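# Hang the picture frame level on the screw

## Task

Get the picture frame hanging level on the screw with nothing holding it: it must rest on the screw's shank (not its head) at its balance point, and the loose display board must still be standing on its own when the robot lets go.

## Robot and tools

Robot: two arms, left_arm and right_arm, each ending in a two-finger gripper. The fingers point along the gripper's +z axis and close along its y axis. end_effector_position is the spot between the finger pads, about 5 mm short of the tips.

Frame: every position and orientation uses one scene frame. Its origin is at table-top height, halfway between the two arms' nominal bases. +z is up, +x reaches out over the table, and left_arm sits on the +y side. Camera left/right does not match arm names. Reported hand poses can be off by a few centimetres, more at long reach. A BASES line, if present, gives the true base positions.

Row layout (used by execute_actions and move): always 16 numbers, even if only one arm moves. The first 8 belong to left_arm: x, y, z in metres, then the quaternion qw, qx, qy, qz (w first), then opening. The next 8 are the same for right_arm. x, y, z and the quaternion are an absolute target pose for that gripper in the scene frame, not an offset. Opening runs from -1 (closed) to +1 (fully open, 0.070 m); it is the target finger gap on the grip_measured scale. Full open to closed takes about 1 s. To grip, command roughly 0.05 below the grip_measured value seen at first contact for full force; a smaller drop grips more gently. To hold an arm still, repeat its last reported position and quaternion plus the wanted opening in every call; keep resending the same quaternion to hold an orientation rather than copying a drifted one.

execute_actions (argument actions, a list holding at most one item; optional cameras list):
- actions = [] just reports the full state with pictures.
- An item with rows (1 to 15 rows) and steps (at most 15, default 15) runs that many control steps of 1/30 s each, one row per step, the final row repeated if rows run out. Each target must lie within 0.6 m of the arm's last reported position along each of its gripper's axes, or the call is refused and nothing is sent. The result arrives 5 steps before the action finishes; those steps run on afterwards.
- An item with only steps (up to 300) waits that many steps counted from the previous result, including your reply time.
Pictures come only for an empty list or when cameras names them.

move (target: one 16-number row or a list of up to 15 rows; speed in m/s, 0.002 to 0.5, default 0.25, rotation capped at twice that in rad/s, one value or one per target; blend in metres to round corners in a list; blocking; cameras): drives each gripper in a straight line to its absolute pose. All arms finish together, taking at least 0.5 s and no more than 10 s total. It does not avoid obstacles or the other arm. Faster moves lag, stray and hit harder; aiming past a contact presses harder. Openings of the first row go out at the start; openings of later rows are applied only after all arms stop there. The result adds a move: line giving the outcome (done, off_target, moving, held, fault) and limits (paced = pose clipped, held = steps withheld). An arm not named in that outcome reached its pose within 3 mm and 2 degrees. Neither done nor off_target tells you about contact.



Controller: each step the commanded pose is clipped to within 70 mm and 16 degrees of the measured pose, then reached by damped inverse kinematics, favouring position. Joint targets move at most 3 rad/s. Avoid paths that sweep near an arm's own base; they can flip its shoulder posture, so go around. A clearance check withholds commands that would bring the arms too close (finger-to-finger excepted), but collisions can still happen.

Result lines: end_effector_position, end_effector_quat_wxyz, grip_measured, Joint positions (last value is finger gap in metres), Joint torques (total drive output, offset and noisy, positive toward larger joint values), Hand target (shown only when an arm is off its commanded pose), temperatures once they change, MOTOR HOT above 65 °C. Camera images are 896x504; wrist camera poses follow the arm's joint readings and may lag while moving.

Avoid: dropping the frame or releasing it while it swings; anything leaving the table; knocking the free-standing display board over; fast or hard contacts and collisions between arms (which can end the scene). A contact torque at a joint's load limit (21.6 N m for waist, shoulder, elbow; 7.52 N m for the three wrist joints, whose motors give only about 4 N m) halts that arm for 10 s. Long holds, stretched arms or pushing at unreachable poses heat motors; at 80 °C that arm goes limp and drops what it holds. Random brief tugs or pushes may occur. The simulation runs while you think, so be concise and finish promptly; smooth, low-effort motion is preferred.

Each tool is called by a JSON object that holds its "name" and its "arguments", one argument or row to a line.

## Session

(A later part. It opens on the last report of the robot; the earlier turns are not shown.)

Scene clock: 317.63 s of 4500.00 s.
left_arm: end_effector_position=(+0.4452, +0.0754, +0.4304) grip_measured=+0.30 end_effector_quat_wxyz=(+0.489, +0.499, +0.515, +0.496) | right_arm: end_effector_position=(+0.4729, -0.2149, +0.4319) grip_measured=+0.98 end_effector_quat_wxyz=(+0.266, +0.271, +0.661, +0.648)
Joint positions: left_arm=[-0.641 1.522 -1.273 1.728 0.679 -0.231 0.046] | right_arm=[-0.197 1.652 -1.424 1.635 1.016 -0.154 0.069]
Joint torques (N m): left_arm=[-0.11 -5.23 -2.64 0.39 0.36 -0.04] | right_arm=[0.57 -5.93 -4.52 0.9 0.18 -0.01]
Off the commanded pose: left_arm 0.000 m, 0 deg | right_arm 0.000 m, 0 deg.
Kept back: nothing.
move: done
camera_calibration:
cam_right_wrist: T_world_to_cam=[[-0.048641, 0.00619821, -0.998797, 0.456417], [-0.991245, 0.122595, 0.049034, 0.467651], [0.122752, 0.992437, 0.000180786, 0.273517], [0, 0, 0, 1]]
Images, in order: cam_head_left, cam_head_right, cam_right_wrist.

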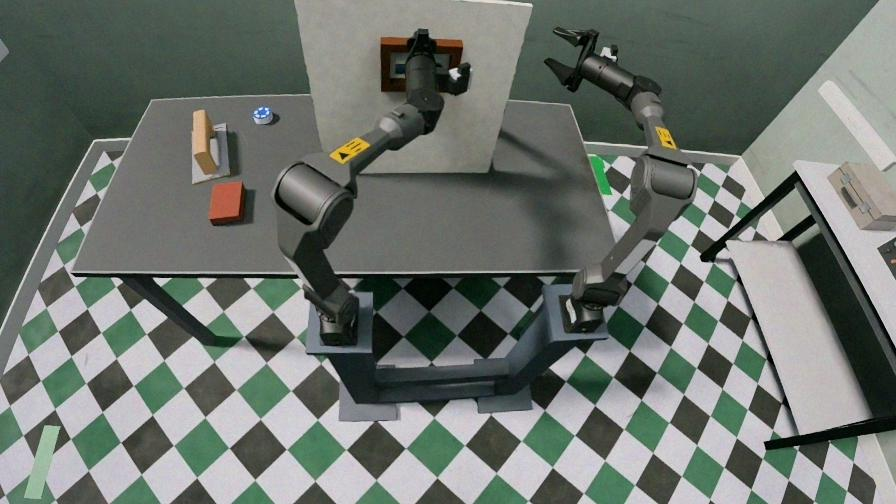

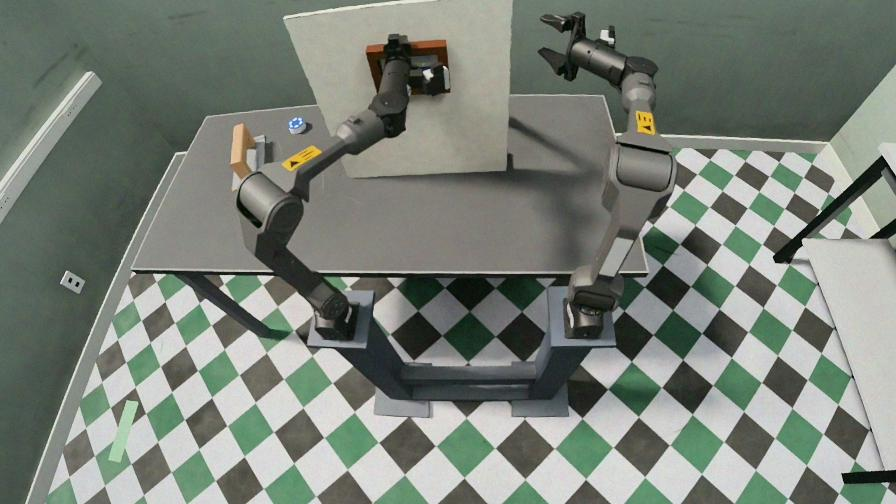

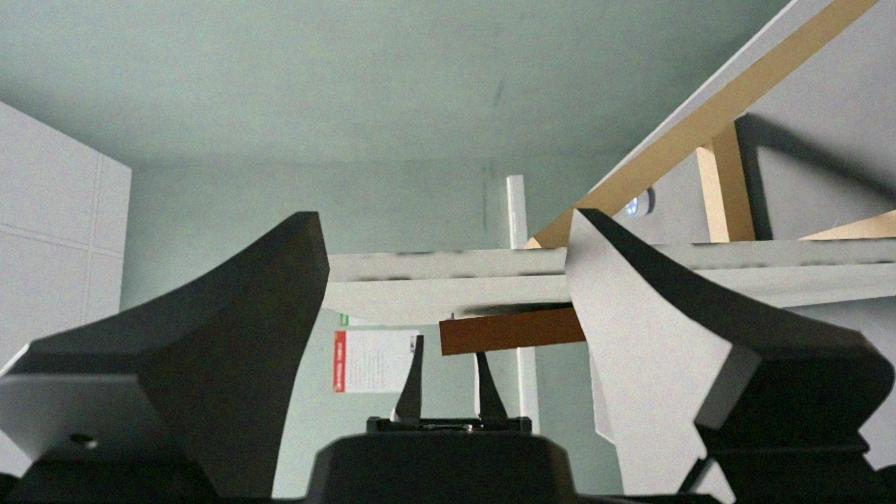

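{"name": "move", "arguments": {
  "target": [
    [0.4453,0.0757,0.4305,0.4890,0.4990,0.5150,0.4965,-0.65,0.473,-0.215,0.432,0.2657,0.2712,0.6605,0.6476,1.0],
    [0.4453,0.0760,0.4300,0.53063,0.45448,0.55631,0.44972,-0.65,0.473,-0.215,0.432,0.2657,0.2712,0.6605,0.6476,1.0]
  ],
  "speed": 0.03,
  "cameras": ["cam_right_wrist","cam_head_left","cam_head_right"]
}}

{"name": "zoom_image", "arguments": {
  "camera": "cam_right_wrist",
  "region": [420, 310, 480, 350]
}}

{"name": "zoom_image", "arguments": {
  "camera": "cam_head_left",
  "region": [350, 10, 470, 100]
}}

{"name": "zoom_image", "arguments": {
  "camera": "cam_head_right",
  "region": [340, 10, 460, 100]
}}

Scene clock: 322.33 s of 4500.00 s.
left_arm: end_effector_position=(+0.4452, +0.0760, +0.4308) grip_measured=-0.45 end_effector_quat_wxyz=(+0.531, +0.454, +0.556, +0.450) | right_arm: end_effector_position=(+0.4729, -0.2149, +0.4319) grip_measured=+0.98 end_effector_quat_wxyz=(+0.266, +0.271, +0.661, +0.648)
Joint positions: left_arm=[-0.637 1.518 -1.272 1.725 0.67 -0.403 0.019] | right_arm=[-0.197 1.652 -1.424 1.635 1.016 -0.154 0.069]
Joint torques (N m): left_arm=[-0.08 -5.26 -0.57 -0.51 -0.25 -0.2] | right_arm=[0.56 -6.03 -4.56 0.91 0.18 -0.03]
Off the commanded pose: left_arm 0.001 m, 0 deg | right_arm 0.000 m, 0 deg.
Kept back: nothing.
move: done
camera_calibration:
cam_right_wrist: T_world_to_cam=[[-0.048641, 0.00619821, -0.998797, 0.456417], [-0.991245, 0.122595, 0.049034, 0.467651], [0.122752, 0.992437, 0.000180786, 0.273517], [0, 0, 0, 1]]
Images, in order: cam_head_left, cam_head_right, cam_right_wrist.

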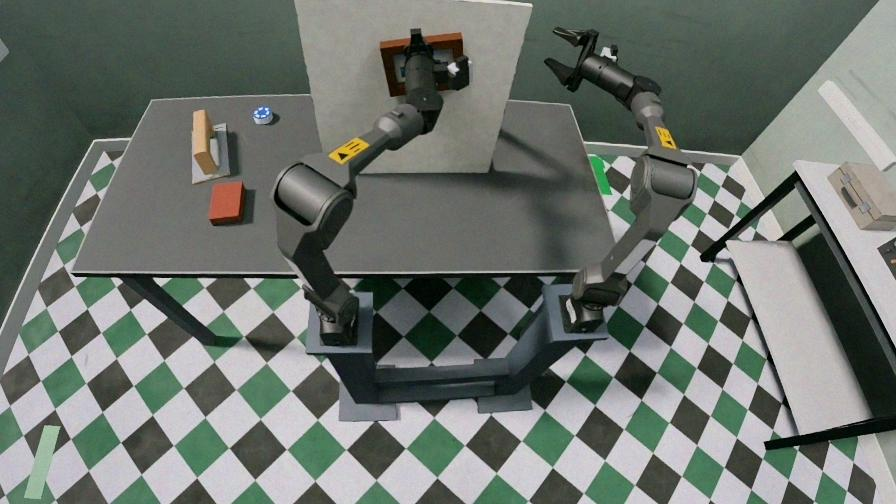

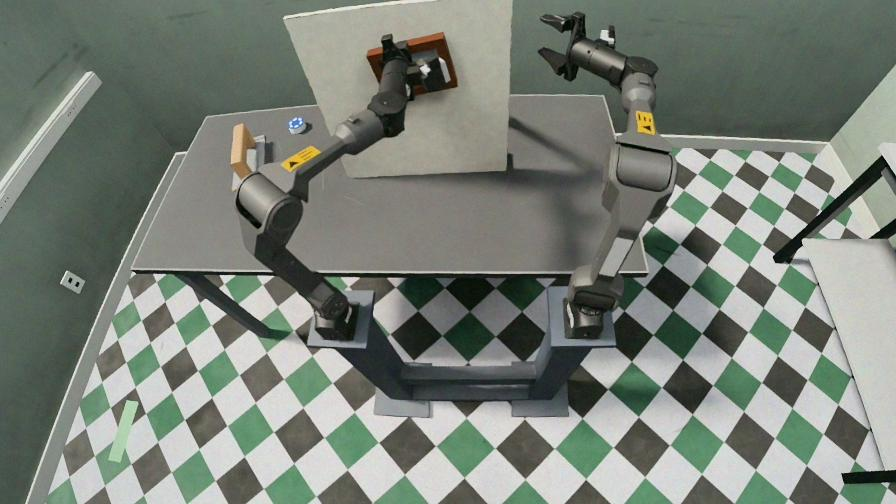

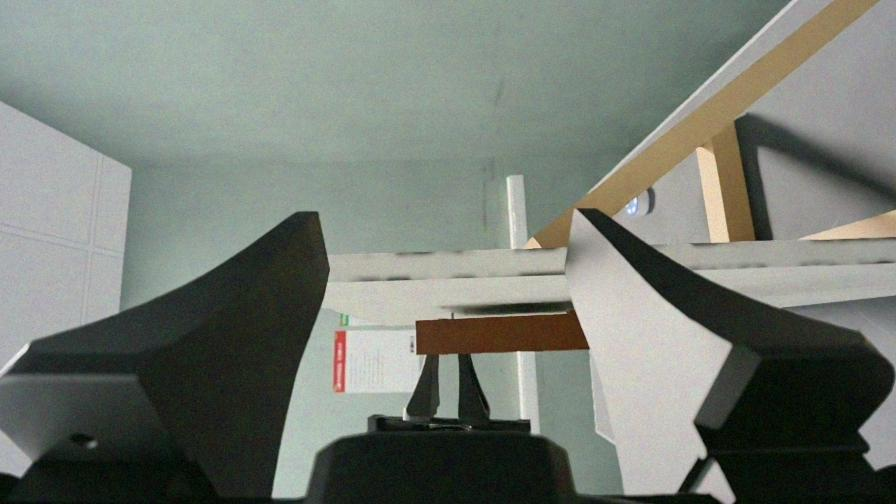

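Scaled by 8.400 from the camera's 896x504 image, which has a finer 1280x720 frame.

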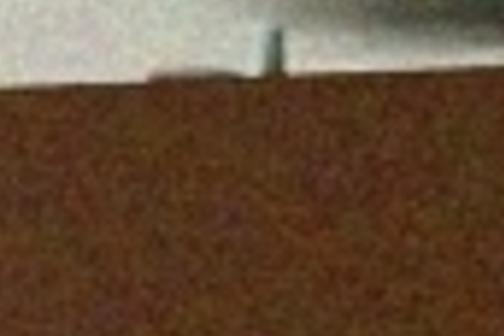

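Scaled by 4.200 from the camera's 896x504 image, which has a finer 1280x720 frame.

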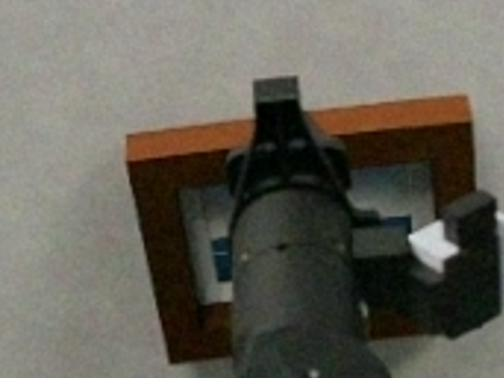

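Scaled by 4.200 from the camera's 896x504 image, which has a finer 1280x720 frame.

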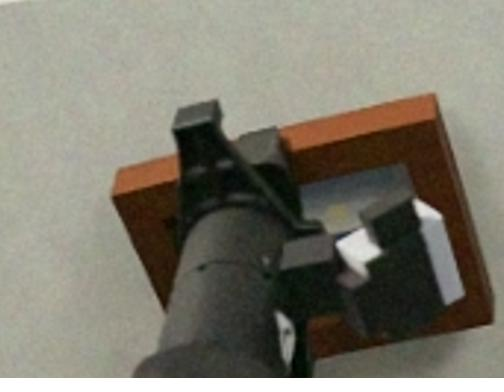

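{"name": "move", "arguments": {
  "target": [
    [0.4453,0.0760,0.4307,0.53063,0.45448,0.55631,0.44972,-0.41,0.473,-0.215,0.432,0.2657,0.2712,0.6605,0.6476,1.0],
    [0.4453,0.0760,0.4307,0.53063,0.45448,0.55631,0.44972,-0.10,0.473,-0.215,0.432,0.2657,0.2712,0.6605,0.6476,1.0]
  ],
  "speed": 0.02,
  "cameras": ["cam_right_wrist","cam_head_left","cam_head_right"]
}}

{"name": "zoom_image", "arguments": {
  "camera": "cam_right_wrist",
  "region": [420, 310, 480, 350]
}}

{"name": "zoom_image", "arguments": {
  "camera": "cam_head_left",
  "region": [350, 10, 470, 100]
}}

{"name": "zoom_image", "arguments": {
  "camera": "cam_head_right",
  "region": [340, 10, 460, 100]
}}

Scene clock: 324.63 s of 4500.00 s.
left_arm: end_effector_position=(+0.4454, +0.0758, +0.4306) grip_measured=-0.10 end_effector_quat_wxyz=(+0.531, +0.454, +0.557, +0.450) | right_arm: end_effector_position=(+0.4729, -0.2149, +0.4319) grip_measured=+0.98 end_effector_quat_wxyz=(+0.266, +0.271, +0.661, +0.648)
Joint positions: left_arm=[-0.637 1.519 -1.274 1.721 0.669 -0.399 0.032] | right_arm=[-0.197 1.652 -1.424 1.635 1.016 -0.154 0.069]
Joint torques (N m): left_arm=[0.54 -6.54 -3.26 0.4 0.35 -0.06] | right_arm=[0.54 -5.98 -4.55 0.91 0.17 -0.03]
Off the commanded pose: left_arm 0.000 m, 0 deg | right_arm 0.000 m, 0 deg.
Kept back: nothing.
move: done
camera_calibration:
cam_right_wrist: T_world_to_cam=[[-0.048641, 0.00619821, -0.998797, 0.456417], [-0.991245, 0.122595, 0.049034, 0.467651], [0.122752, 0.992437, 0.000180786, 0.273517], [0, 0, 0, 1]]
Images, in order: cam_head_left, cam_head_right, cam_right_wrist.

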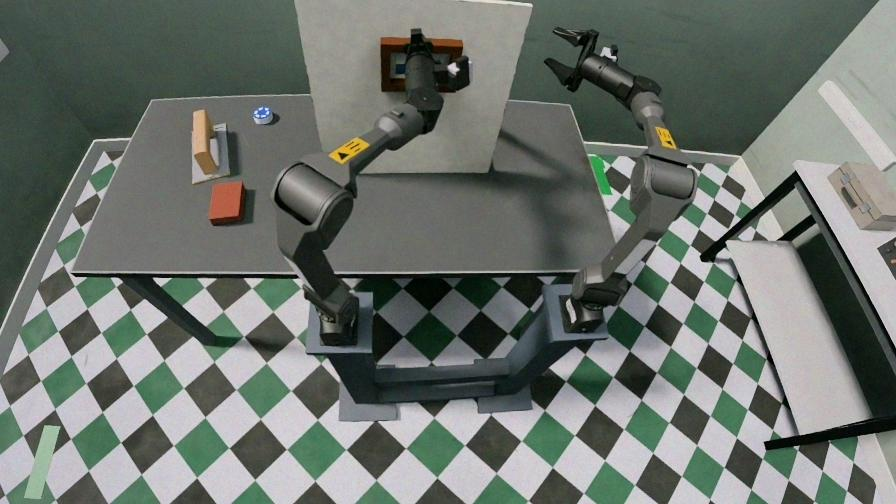

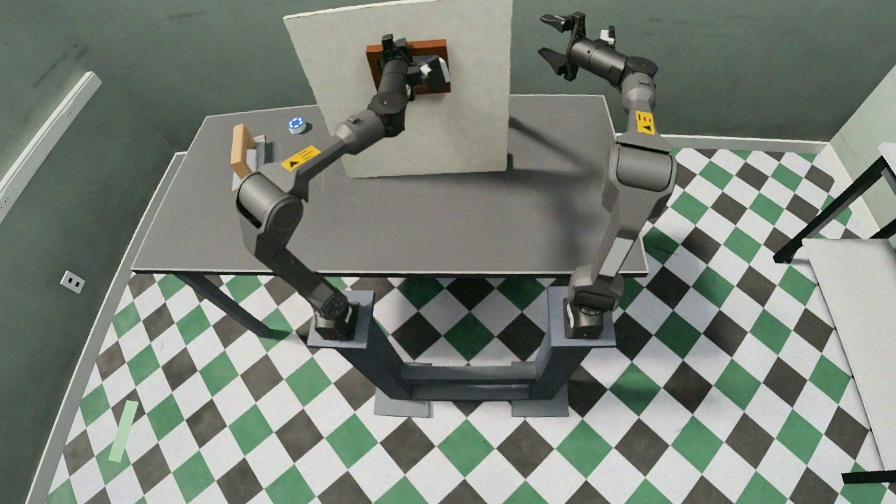

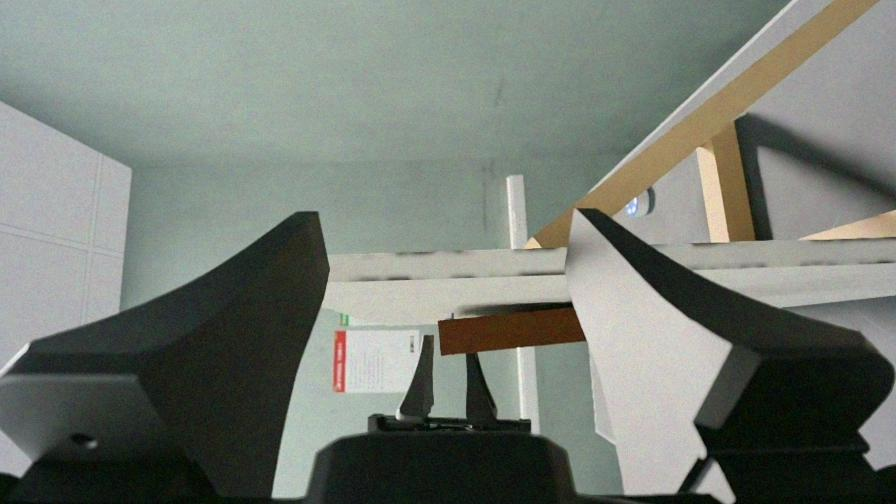

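Scaled by 8.400 from the camera's 896x504 image, which has a finer 1280x720 frame.

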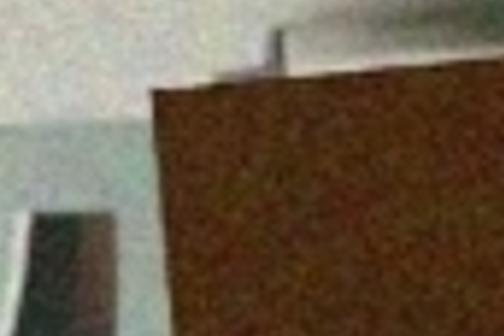

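Scaled by 4.200 from the camera's 896x504 image, which has a finer 1280x720 frame.

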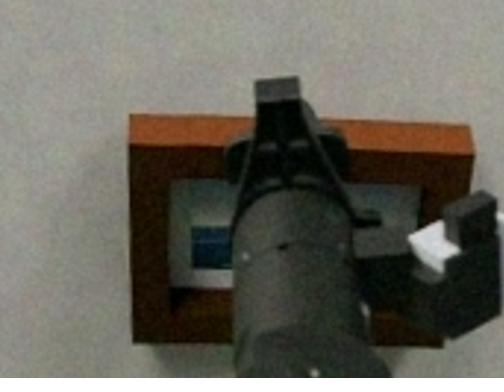

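Scaled by 4.200 from the camera's 896x504 image, which has a finer 1280x720 frame.

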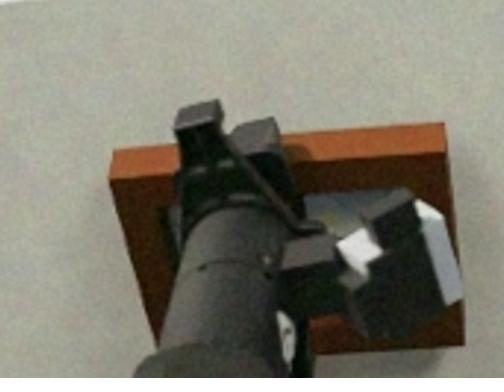

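{"name": "move", "arguments": {
  "target": [
    [0.4453,0.0757,0.4306,0.4890,0.4990,0.5150,0.4965,-0.10,0.473,-0.215,0.432,0.2657,0.2712,0.6605,0.6476,1.0],
    [0.4453,0.0757,0.4306,0.4890,0.4990,0.5150,0.4965,-0.65,0.473,-0.215,0.432,0.2657,0.2712,0.6605,0.6476,1.0],
    [0.4453,0.0752,0.4311,0.44365,0.53972,0.46977,0.53950,-0.65,0.473,-0.215,0.432,0.2657,0.2712,0.6605,0.6476,1.0]
  ],
  "speed": 0.035,
  "cameras": ["cam_right_wrist","cam_head_left","cam_head_right"]
}}

{"name": "zoom_image", "arguments": {
  "camera": "cam_right_wrist",
  "region": [420, 310, 480, 350]
}}

{"name": "zoom_image", "arguments": {
  "camera": "cam_head_left",
  "region": [350, 10, 470, 100]
}}

{"name": "zoom_image", "arguments": {
  "camera": "cam_head_right",
  "region": [340, 10, 460, 100]
}}

Scene clock: 330.97 s of 4500.00 s.
left_arm: end_effector_position=(+0.4452, +0.0754, +0.4311) grip_measured=-0.45 end_effector_quat_wxyz=(+0.444, +0.540, +0.470, +0.539) | right_arm: end_effector_position=(+0.4729, -0.2149, +0.4319) grip_measured=+0.98 end_effector_quat_wxyz=(+0.266, +0.271, +0.661, +0.648)
Joint positions: left_arm=[-0.645 1.525 -1.274 1.732 0.689 -0.062 0.019] | right_arm=[-0.197 1.652 -1.424 1.635 1.016 -0.154 0.069]
Joint torques (N m): left_arm=[-0.76 -5.96 -4.55 0.96 0.52 -0.13] | right_arm=[0.51 -6.05 -4.5 0.93 0.16 -0.05]
Off the commanded pose: left_arm 0.000 m, 0 deg | right_arm 0.000 m, 0 deg.
Kept back: nothing.
move: done
camera_calibration:
cam_right_wrist: T_world_to_cam=[[-0.048641, 0.00619821, -0.998797, 0.456417], [-0.991245, 0.122595, 0.049034, 0.467651], [0.122752, 0.992437, 0.000180786, 0.273517], [0, 0, 0, 1]]
Images, in order: cam_head_left, cam_head_right, cam_right_wrist.

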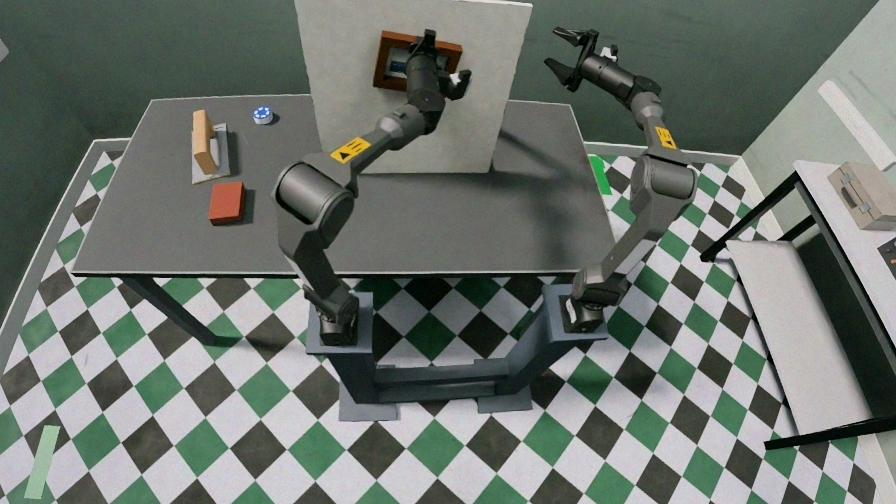

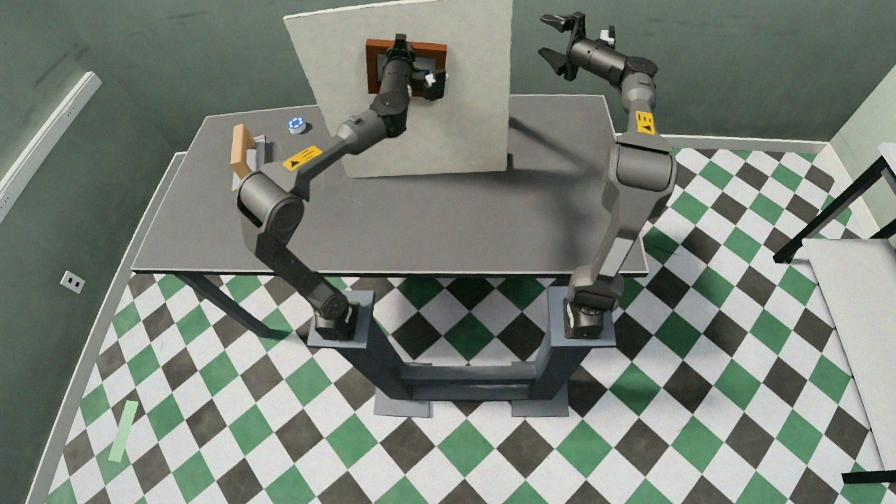

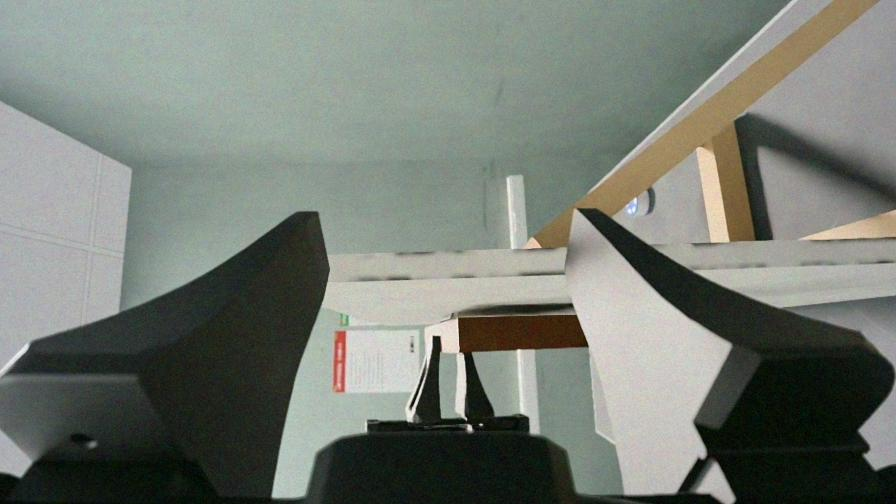

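Scaled by 8.400 from the camera's 896x504 image, which has a finer 1280x720 frame.

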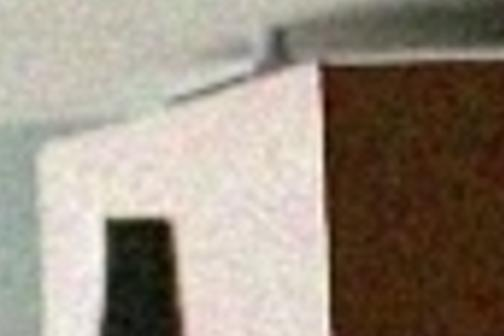

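Scaled by 4.200 from the camera's 896x504 image, which has a finer 1280x720 frame.

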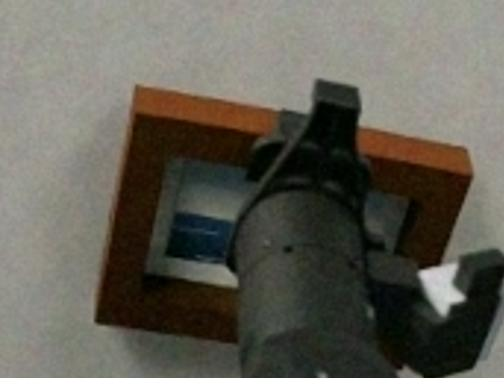

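Scaled by 4.200 from the camera's 896x504 image, which has a finer 1280x720 frame.

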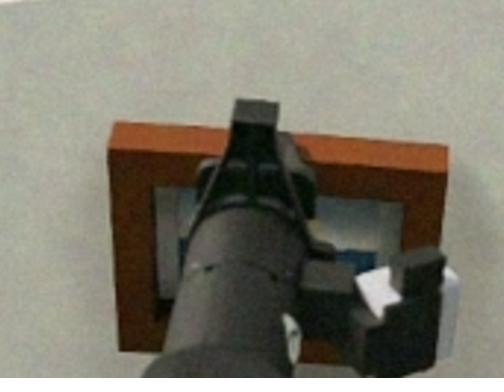

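{"name": "move", "arguments": {
  "target": [
    [0.4453,0.0752,0.4311,0.44365,0.53972,0.46977,0.53950,-0.41,0.473,-0.215,0.432,0.2657,0.2712,0.6605,0.6476,1.0],
    [0.4453,0.0752,0.4311,0.44365,0.53972,0.46977,0.53950,-0.10,0.473,-0.215,0.432,0.2657,0.2712,0.6605,0.6476,1.0]
  ],
  "speed": 0.02,
  "cameras": ["cam_right_wrist","cam_head_left","cam_head_right"]
}}

{"name": "zoom_image", "arguments": {
  "camera": "cam_right_wrist",
  "region": [420, 310, 480, 350]
}}

{"name": "zoom_image", "arguments": {
  "camera": "cam_head_left",
  "region": [350, 10, 470, 100]
}}

{"name": "zoom_image", "arguments": {
  "camera": "cam_head_right",
  "region": [340, 10, 460, 100]
}}

Scene clock: 333.20 s of 4500.00 s.
left_arm: end_effector_position=(+0.4452, +0.0753, +0.4316) grip_measured=-0.10 end_effector_quat_wxyz=(+0.444, +0.540, +0.470, +0.540) | right_arm: end_effector_position=(+0.4729, -0.2149, +0.4319) grip_measured=+0.98 end_effector_quat_wxyz=(+0.266, +0.271, +0.661, +0.648)
Joint positions: left_arm=[-0.645 1.525 -1.275 1.733 0.689 -0.062 0.032] | right_arm=[-0.197 1.652 -1.424 1.635 1.016 -0.154 0.069]
Joint torques (N m): left_arm=[0.21 -6.39 -3.29 0.56 0.28 -0.13] | right_arm=[0.52 -6.04 -4.49 0.94 0.16 -0.06]
Off the commanded pose: left_arm 0.000 m, 0 deg | right_arm 0.000 m, 0 deg.
Kept back: nothing.
move: done
camera_calibration:
cam_right_wrist: T_world_to_cam=[[-0.048641, 0.00619821, -0.998797, 0.456417], [-0.991245, 0.122595, 0.049034, 0.467651], [0.122752, 0.992437, 0.000180786, 0.273517], [0, 0, 0, 1]]
Images, in order: cam_head_left, cam_head_right, cam_right_wrist.

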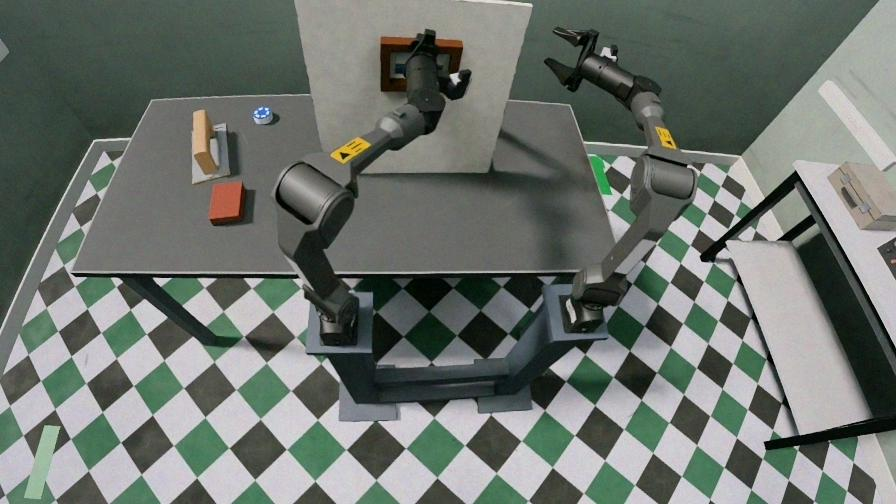

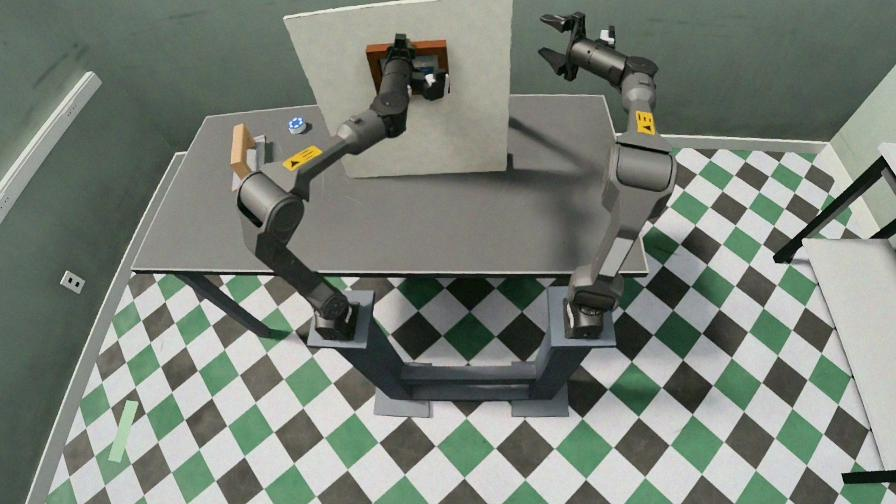

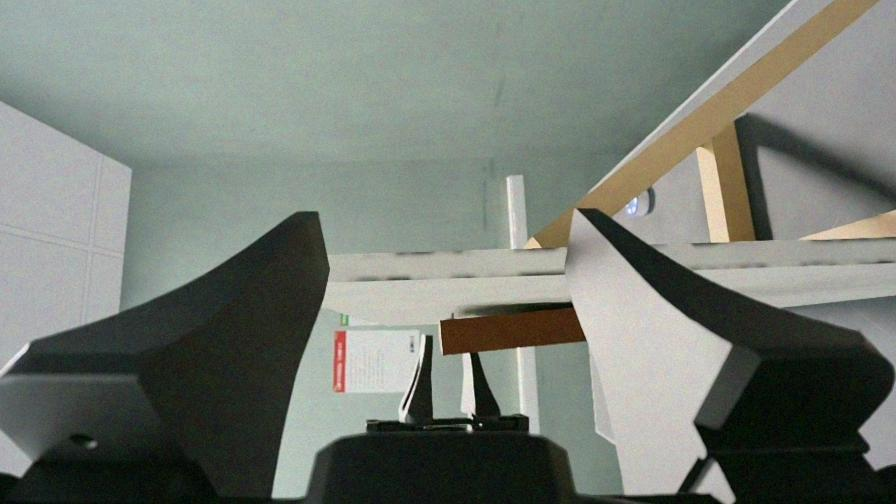

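Scaled by 8.400 from the camera's 896x504 image, which has a finer 1280x720 frame.

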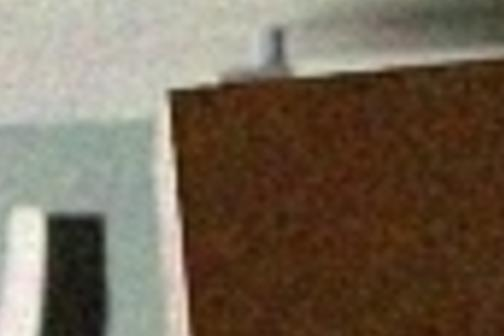

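Scaled by 4.200 from the camera's 896x504 image, which has a finer 1280x720 frame.

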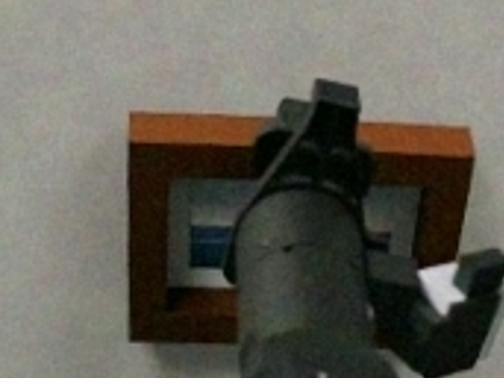

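Scaled by 4.200 from the camera's 896x504 image, which has a finer 1280x720 frame.

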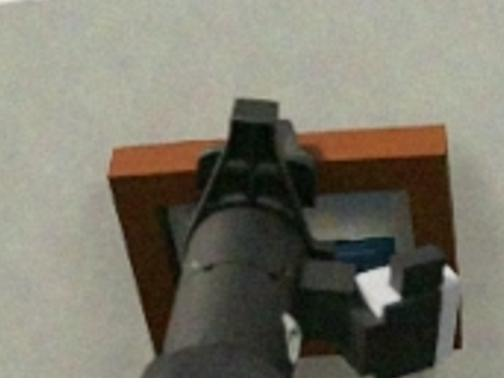

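{"name": "move", "arguments": {
  "target": [
    [0.4453,0.0752,0.4311,0.44365,0.53972,0.46977,0.53950,0.3,0.473,-0.215,0.432,0.2657,0.2712,0.6605,0.6476,1.0],
    [0.4453,0.0757,0.4306,0.4890,0.4990,0.5150,0.4965,0.3,0.473,-0.215,0.432,0.2657,0.2712,0.6605,0.6476,1.0],
    [0.4053,0.0757,0.4306,0.4890,0.4990,0.5150,0.4965,0.3,0.473,-0.215,0.432,0.2657,0.2712,0.6605,0.6476,1.0],
    [0.30,0.0757,0.4306,0.4890,0.4990,0.5150,0.4965,0.3,0.473,-0.215,0.432,0.2657,0.2712,0.6605,0.6476,1.0]
  ],
  "speed": [0.04,0.08,0.04,0.1]
}}

{"name": "zoom_image", "arguments": {
  "camera": "cam_right_wrist",
  "region": [420, 310, 480, 350]
}}

{"name": "zoom_image", "arguments": {
  "camera": "cam_head_left",
  "region": [350, 10, 470, 100]
}}

{"name": "zoom_image", "arguments": {
  "camera": "cam_head_right",
  "region": [340, 10, 460, 100]
}}

Scene clock: 338.30 s of 4500.00 s.
left_arm: end_effector_position=(+0.2998, +0.0757, +0.4309) grip_measured=+0.30 end_effector_quat_wxyz=(+0.489, +0.499, +0.515, +0.496) | right_arm: end_effector_position=(+0.4729, -0.2149, +0.4319) grip_measured=+0.98 end_effector_quat_wxyz=(+0.266, +0.271, +0.661, +0.648)
Joint positions: left_arm=[-1.143 1.188 -0.97 1.596 1.171 -0.139 0.046] | right_arm=[-0.197 1.652 -1.424 1.635 1.016 -0.154 0.069]
Joint torques (N m): left_arm=[0.65 -3.43 -2.86 0.76 -0.07 -0.07] | right_arm=[0.49 -6.07 -4.47 0.95 0.17 -0.08]
Off the commanded pose: left_arm 0.000 m, 0 deg | right_arm 0.000 m, 0 deg.
Kept back: nothing.
move: done
camera_calibration:
cam_left_wrist: T_world_to_cam=[[-0.00469761, 0.00205565, -0.999987, 0.43566], [-0.579118, 0.815232, 0.00439636, 0.110557], [0.81523, 0.579131, -0.00263918, -0.165382], [0, 0, 0, 1]]
cam_right_wrist: T_world_to_cam=[[-0.048641, 0.00619821, -0.998797, 0.456417], [-0.991245, 0.122595, 0.049034, 0.467651], [0.122752, 0.992437, 0.000180786, 0.273517], [0, 0, 0, 1]]

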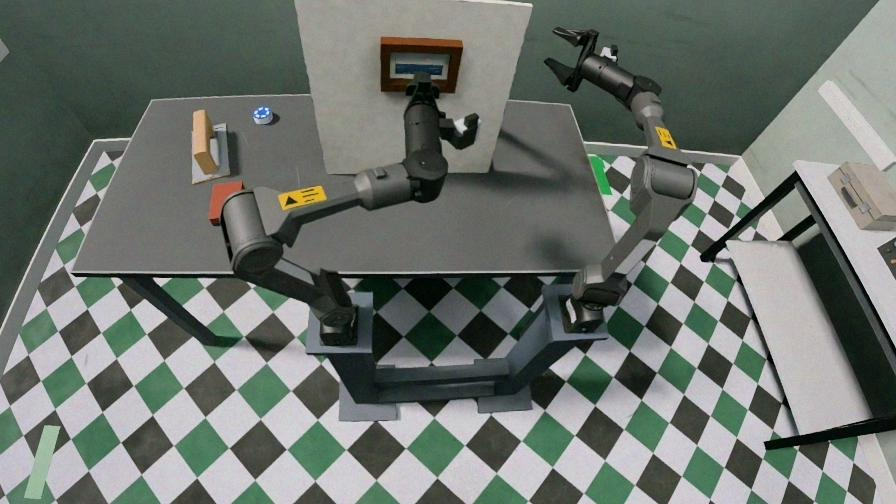

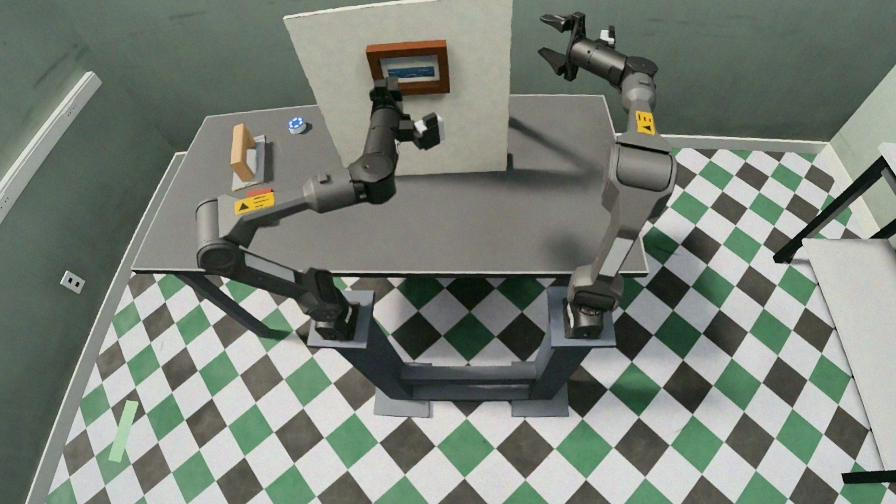

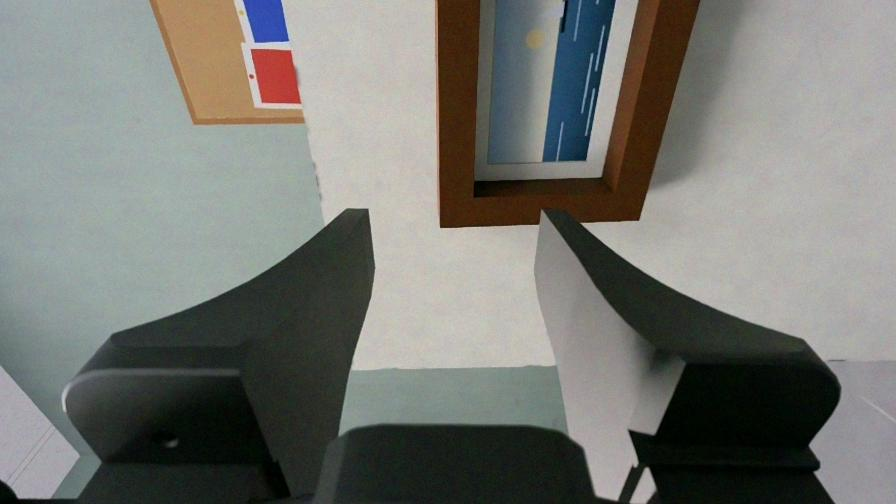

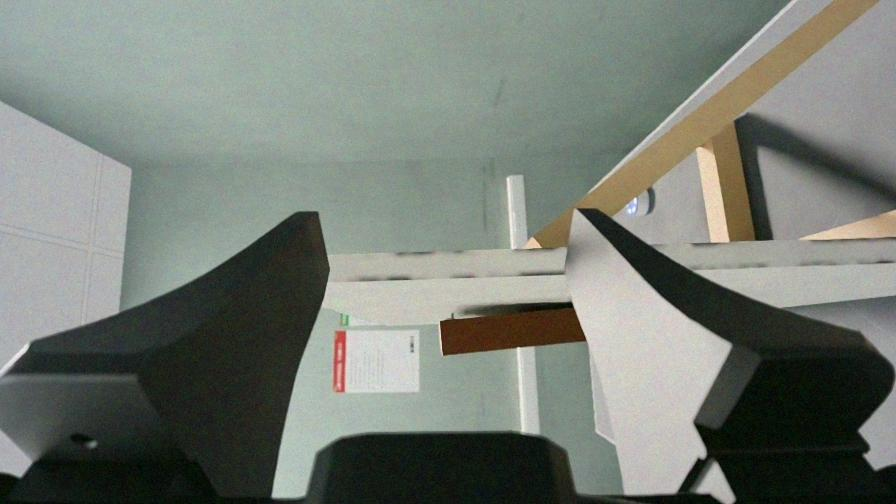

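Scaled by 8.400 from the camera's 896x504 image, which has a finer 1280x720 frame.

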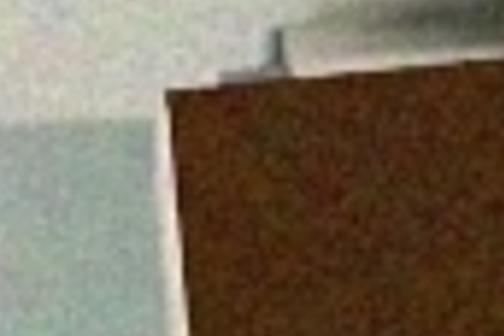

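Scaled by 4.200 from the camera's 896x504 image, which has a finer 1280x720 frame.

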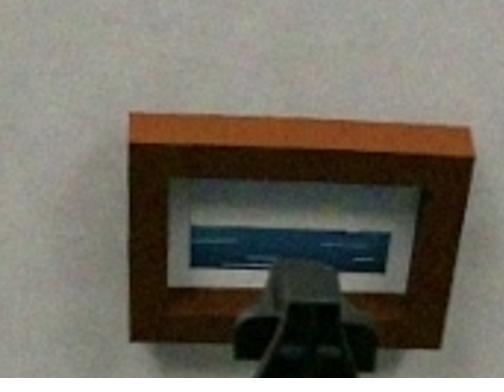

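Scaled by 4.200 from the camera's 896x504 image, which has a finer 1280x720 frame.

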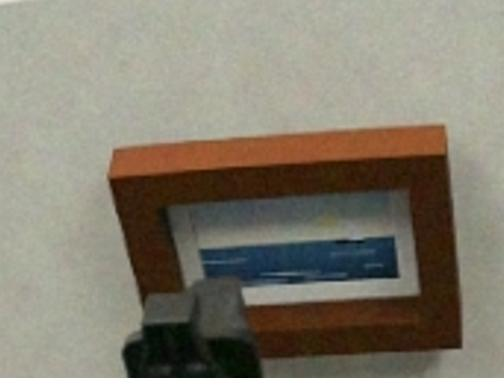

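{"name": "zoom_image", "arguments": {
  "camera": "cam_right_wrist",
  "region": [440, 310, 464, 326]
}}

{"name": "zoom_image", "arguments": {
  "camera": "cam_left_wrist",
  "region": [400, 0, 720, 240]
}}

Scaled by 21.000 from the camera's 896x504 image, which has a finer 1280x720 frame.

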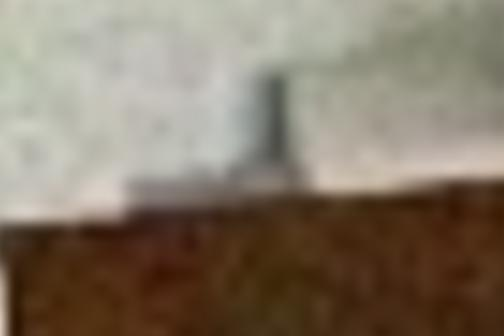

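Scaled by 1.575 from the camera's 896x504 image, which has a finer 1280x720 frame.

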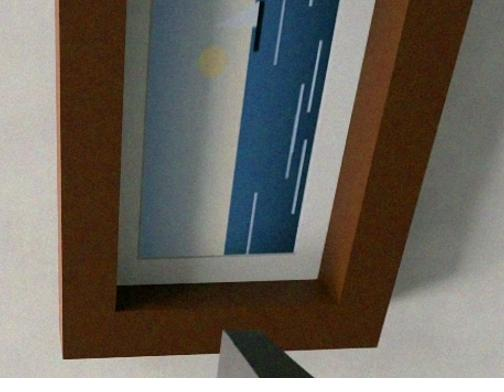

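{"name": "move", "arguments": {
  "target": [0.30,0.0757,0.4306,0.4890,0.4990,0.5150,0.4965,0.3,0.473,-0.210,0.540,0.3009,0.2316,0.7442,0.5494,1.0],
  "speed": 0.1,
  "cameras": ["cam_right_wrist","cam_head_left"]
}}

{"name": "zoom_image", "arguments": {
  "camera": "cam_right_wrist",
  "region": [400, 290, 500, 356]
}}

Scene clock: 343.50 s of 4500.00 s.
left_arm: end_effector_position=(+0.2999, +0.0760, +0.4309) grip_measured=+0.30 end_effector_quat_wxyz=(+0.489, +0.499, +0.515, +0.497) | right_arm: end_effector_position=(+0.4730, -0.2099, +0.5401) grip_measured=+0.98 end_effector_quat_wxyz=(+0.301, +0.231, +0.744, +0.550)
Joint positions: left_arm=[-1.142 1.188 -0.97 1.596 1.171 -0.139 0.046] | right_arm=[-0.159 1.836 -2.319 1.021 1.201 0.546 0.069]
Joint torques (N m): left_arm=[0.31 -2.52 -3.37 0.9 -0.07 -0.23] | right_arm=[0.49 -6.7 -3.23 0.66 -0.56 -0.07]
Off the commanded pose: left_arm 0.000 m, 0 deg | right_arm 0.000 m, 0 deg.
Kept back: nothing.
move: done
camera_calibration:
cam_right_wrist: T_world_to_cam=[[-0.0482168, -0.269213, -0.961873, 0.486466], [-0.99132, 0.130816, 0.0130795, 0.482966], [0.122308, 0.954155, -0.273184, 0.408367], [0, 0, 0, 1]]
Images, in order: cam_head_left, cam_right_wrist.

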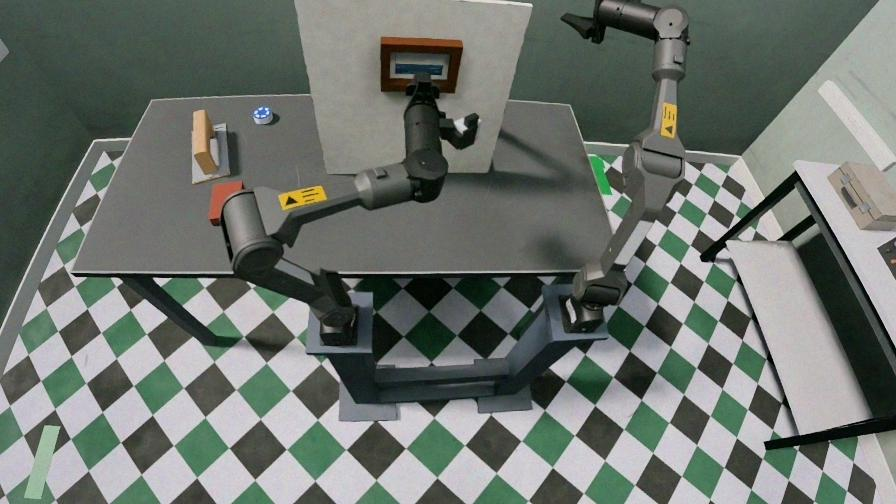

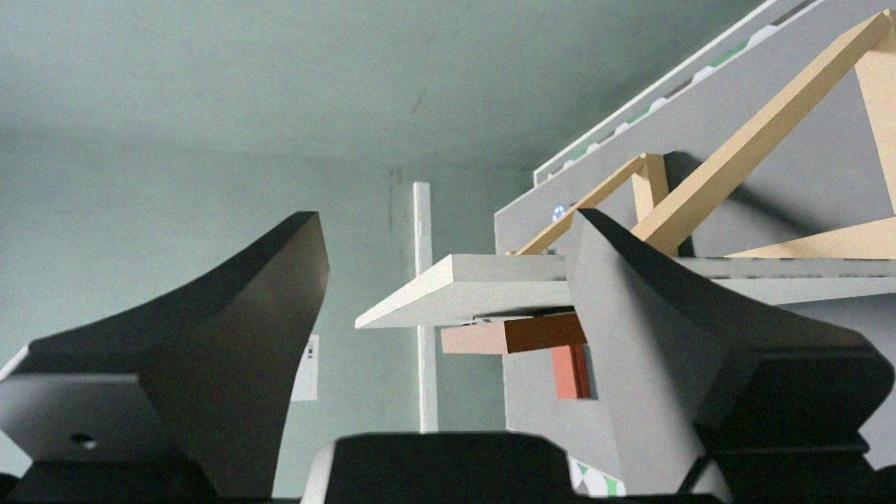

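Scaled by 5.040 from the camera's 896x504 image, which has a finer 1280x720 frame.

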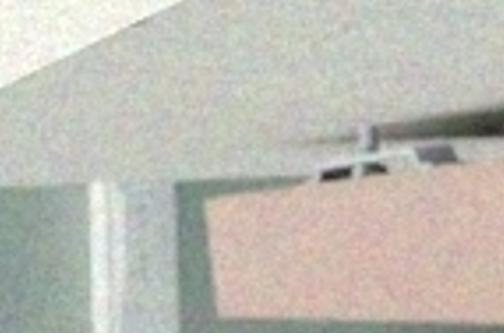

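{"name": "zoom_image", "arguments": {
  "camera": "cam_right_wrist",
  "region": [455, 308, 500, 333]
}}

Scaled by 11.200 from the camera's 896x504 image, which has a finer 1280x720 frame.

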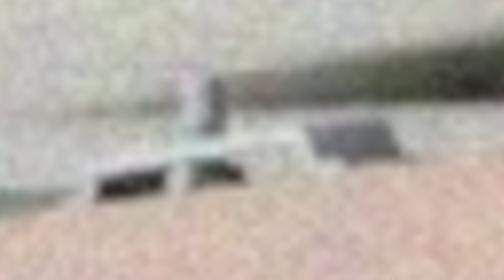

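{"name": "finished_scene", "arguments": {
  "scene": 2
}}

The scene is finished: the task was done.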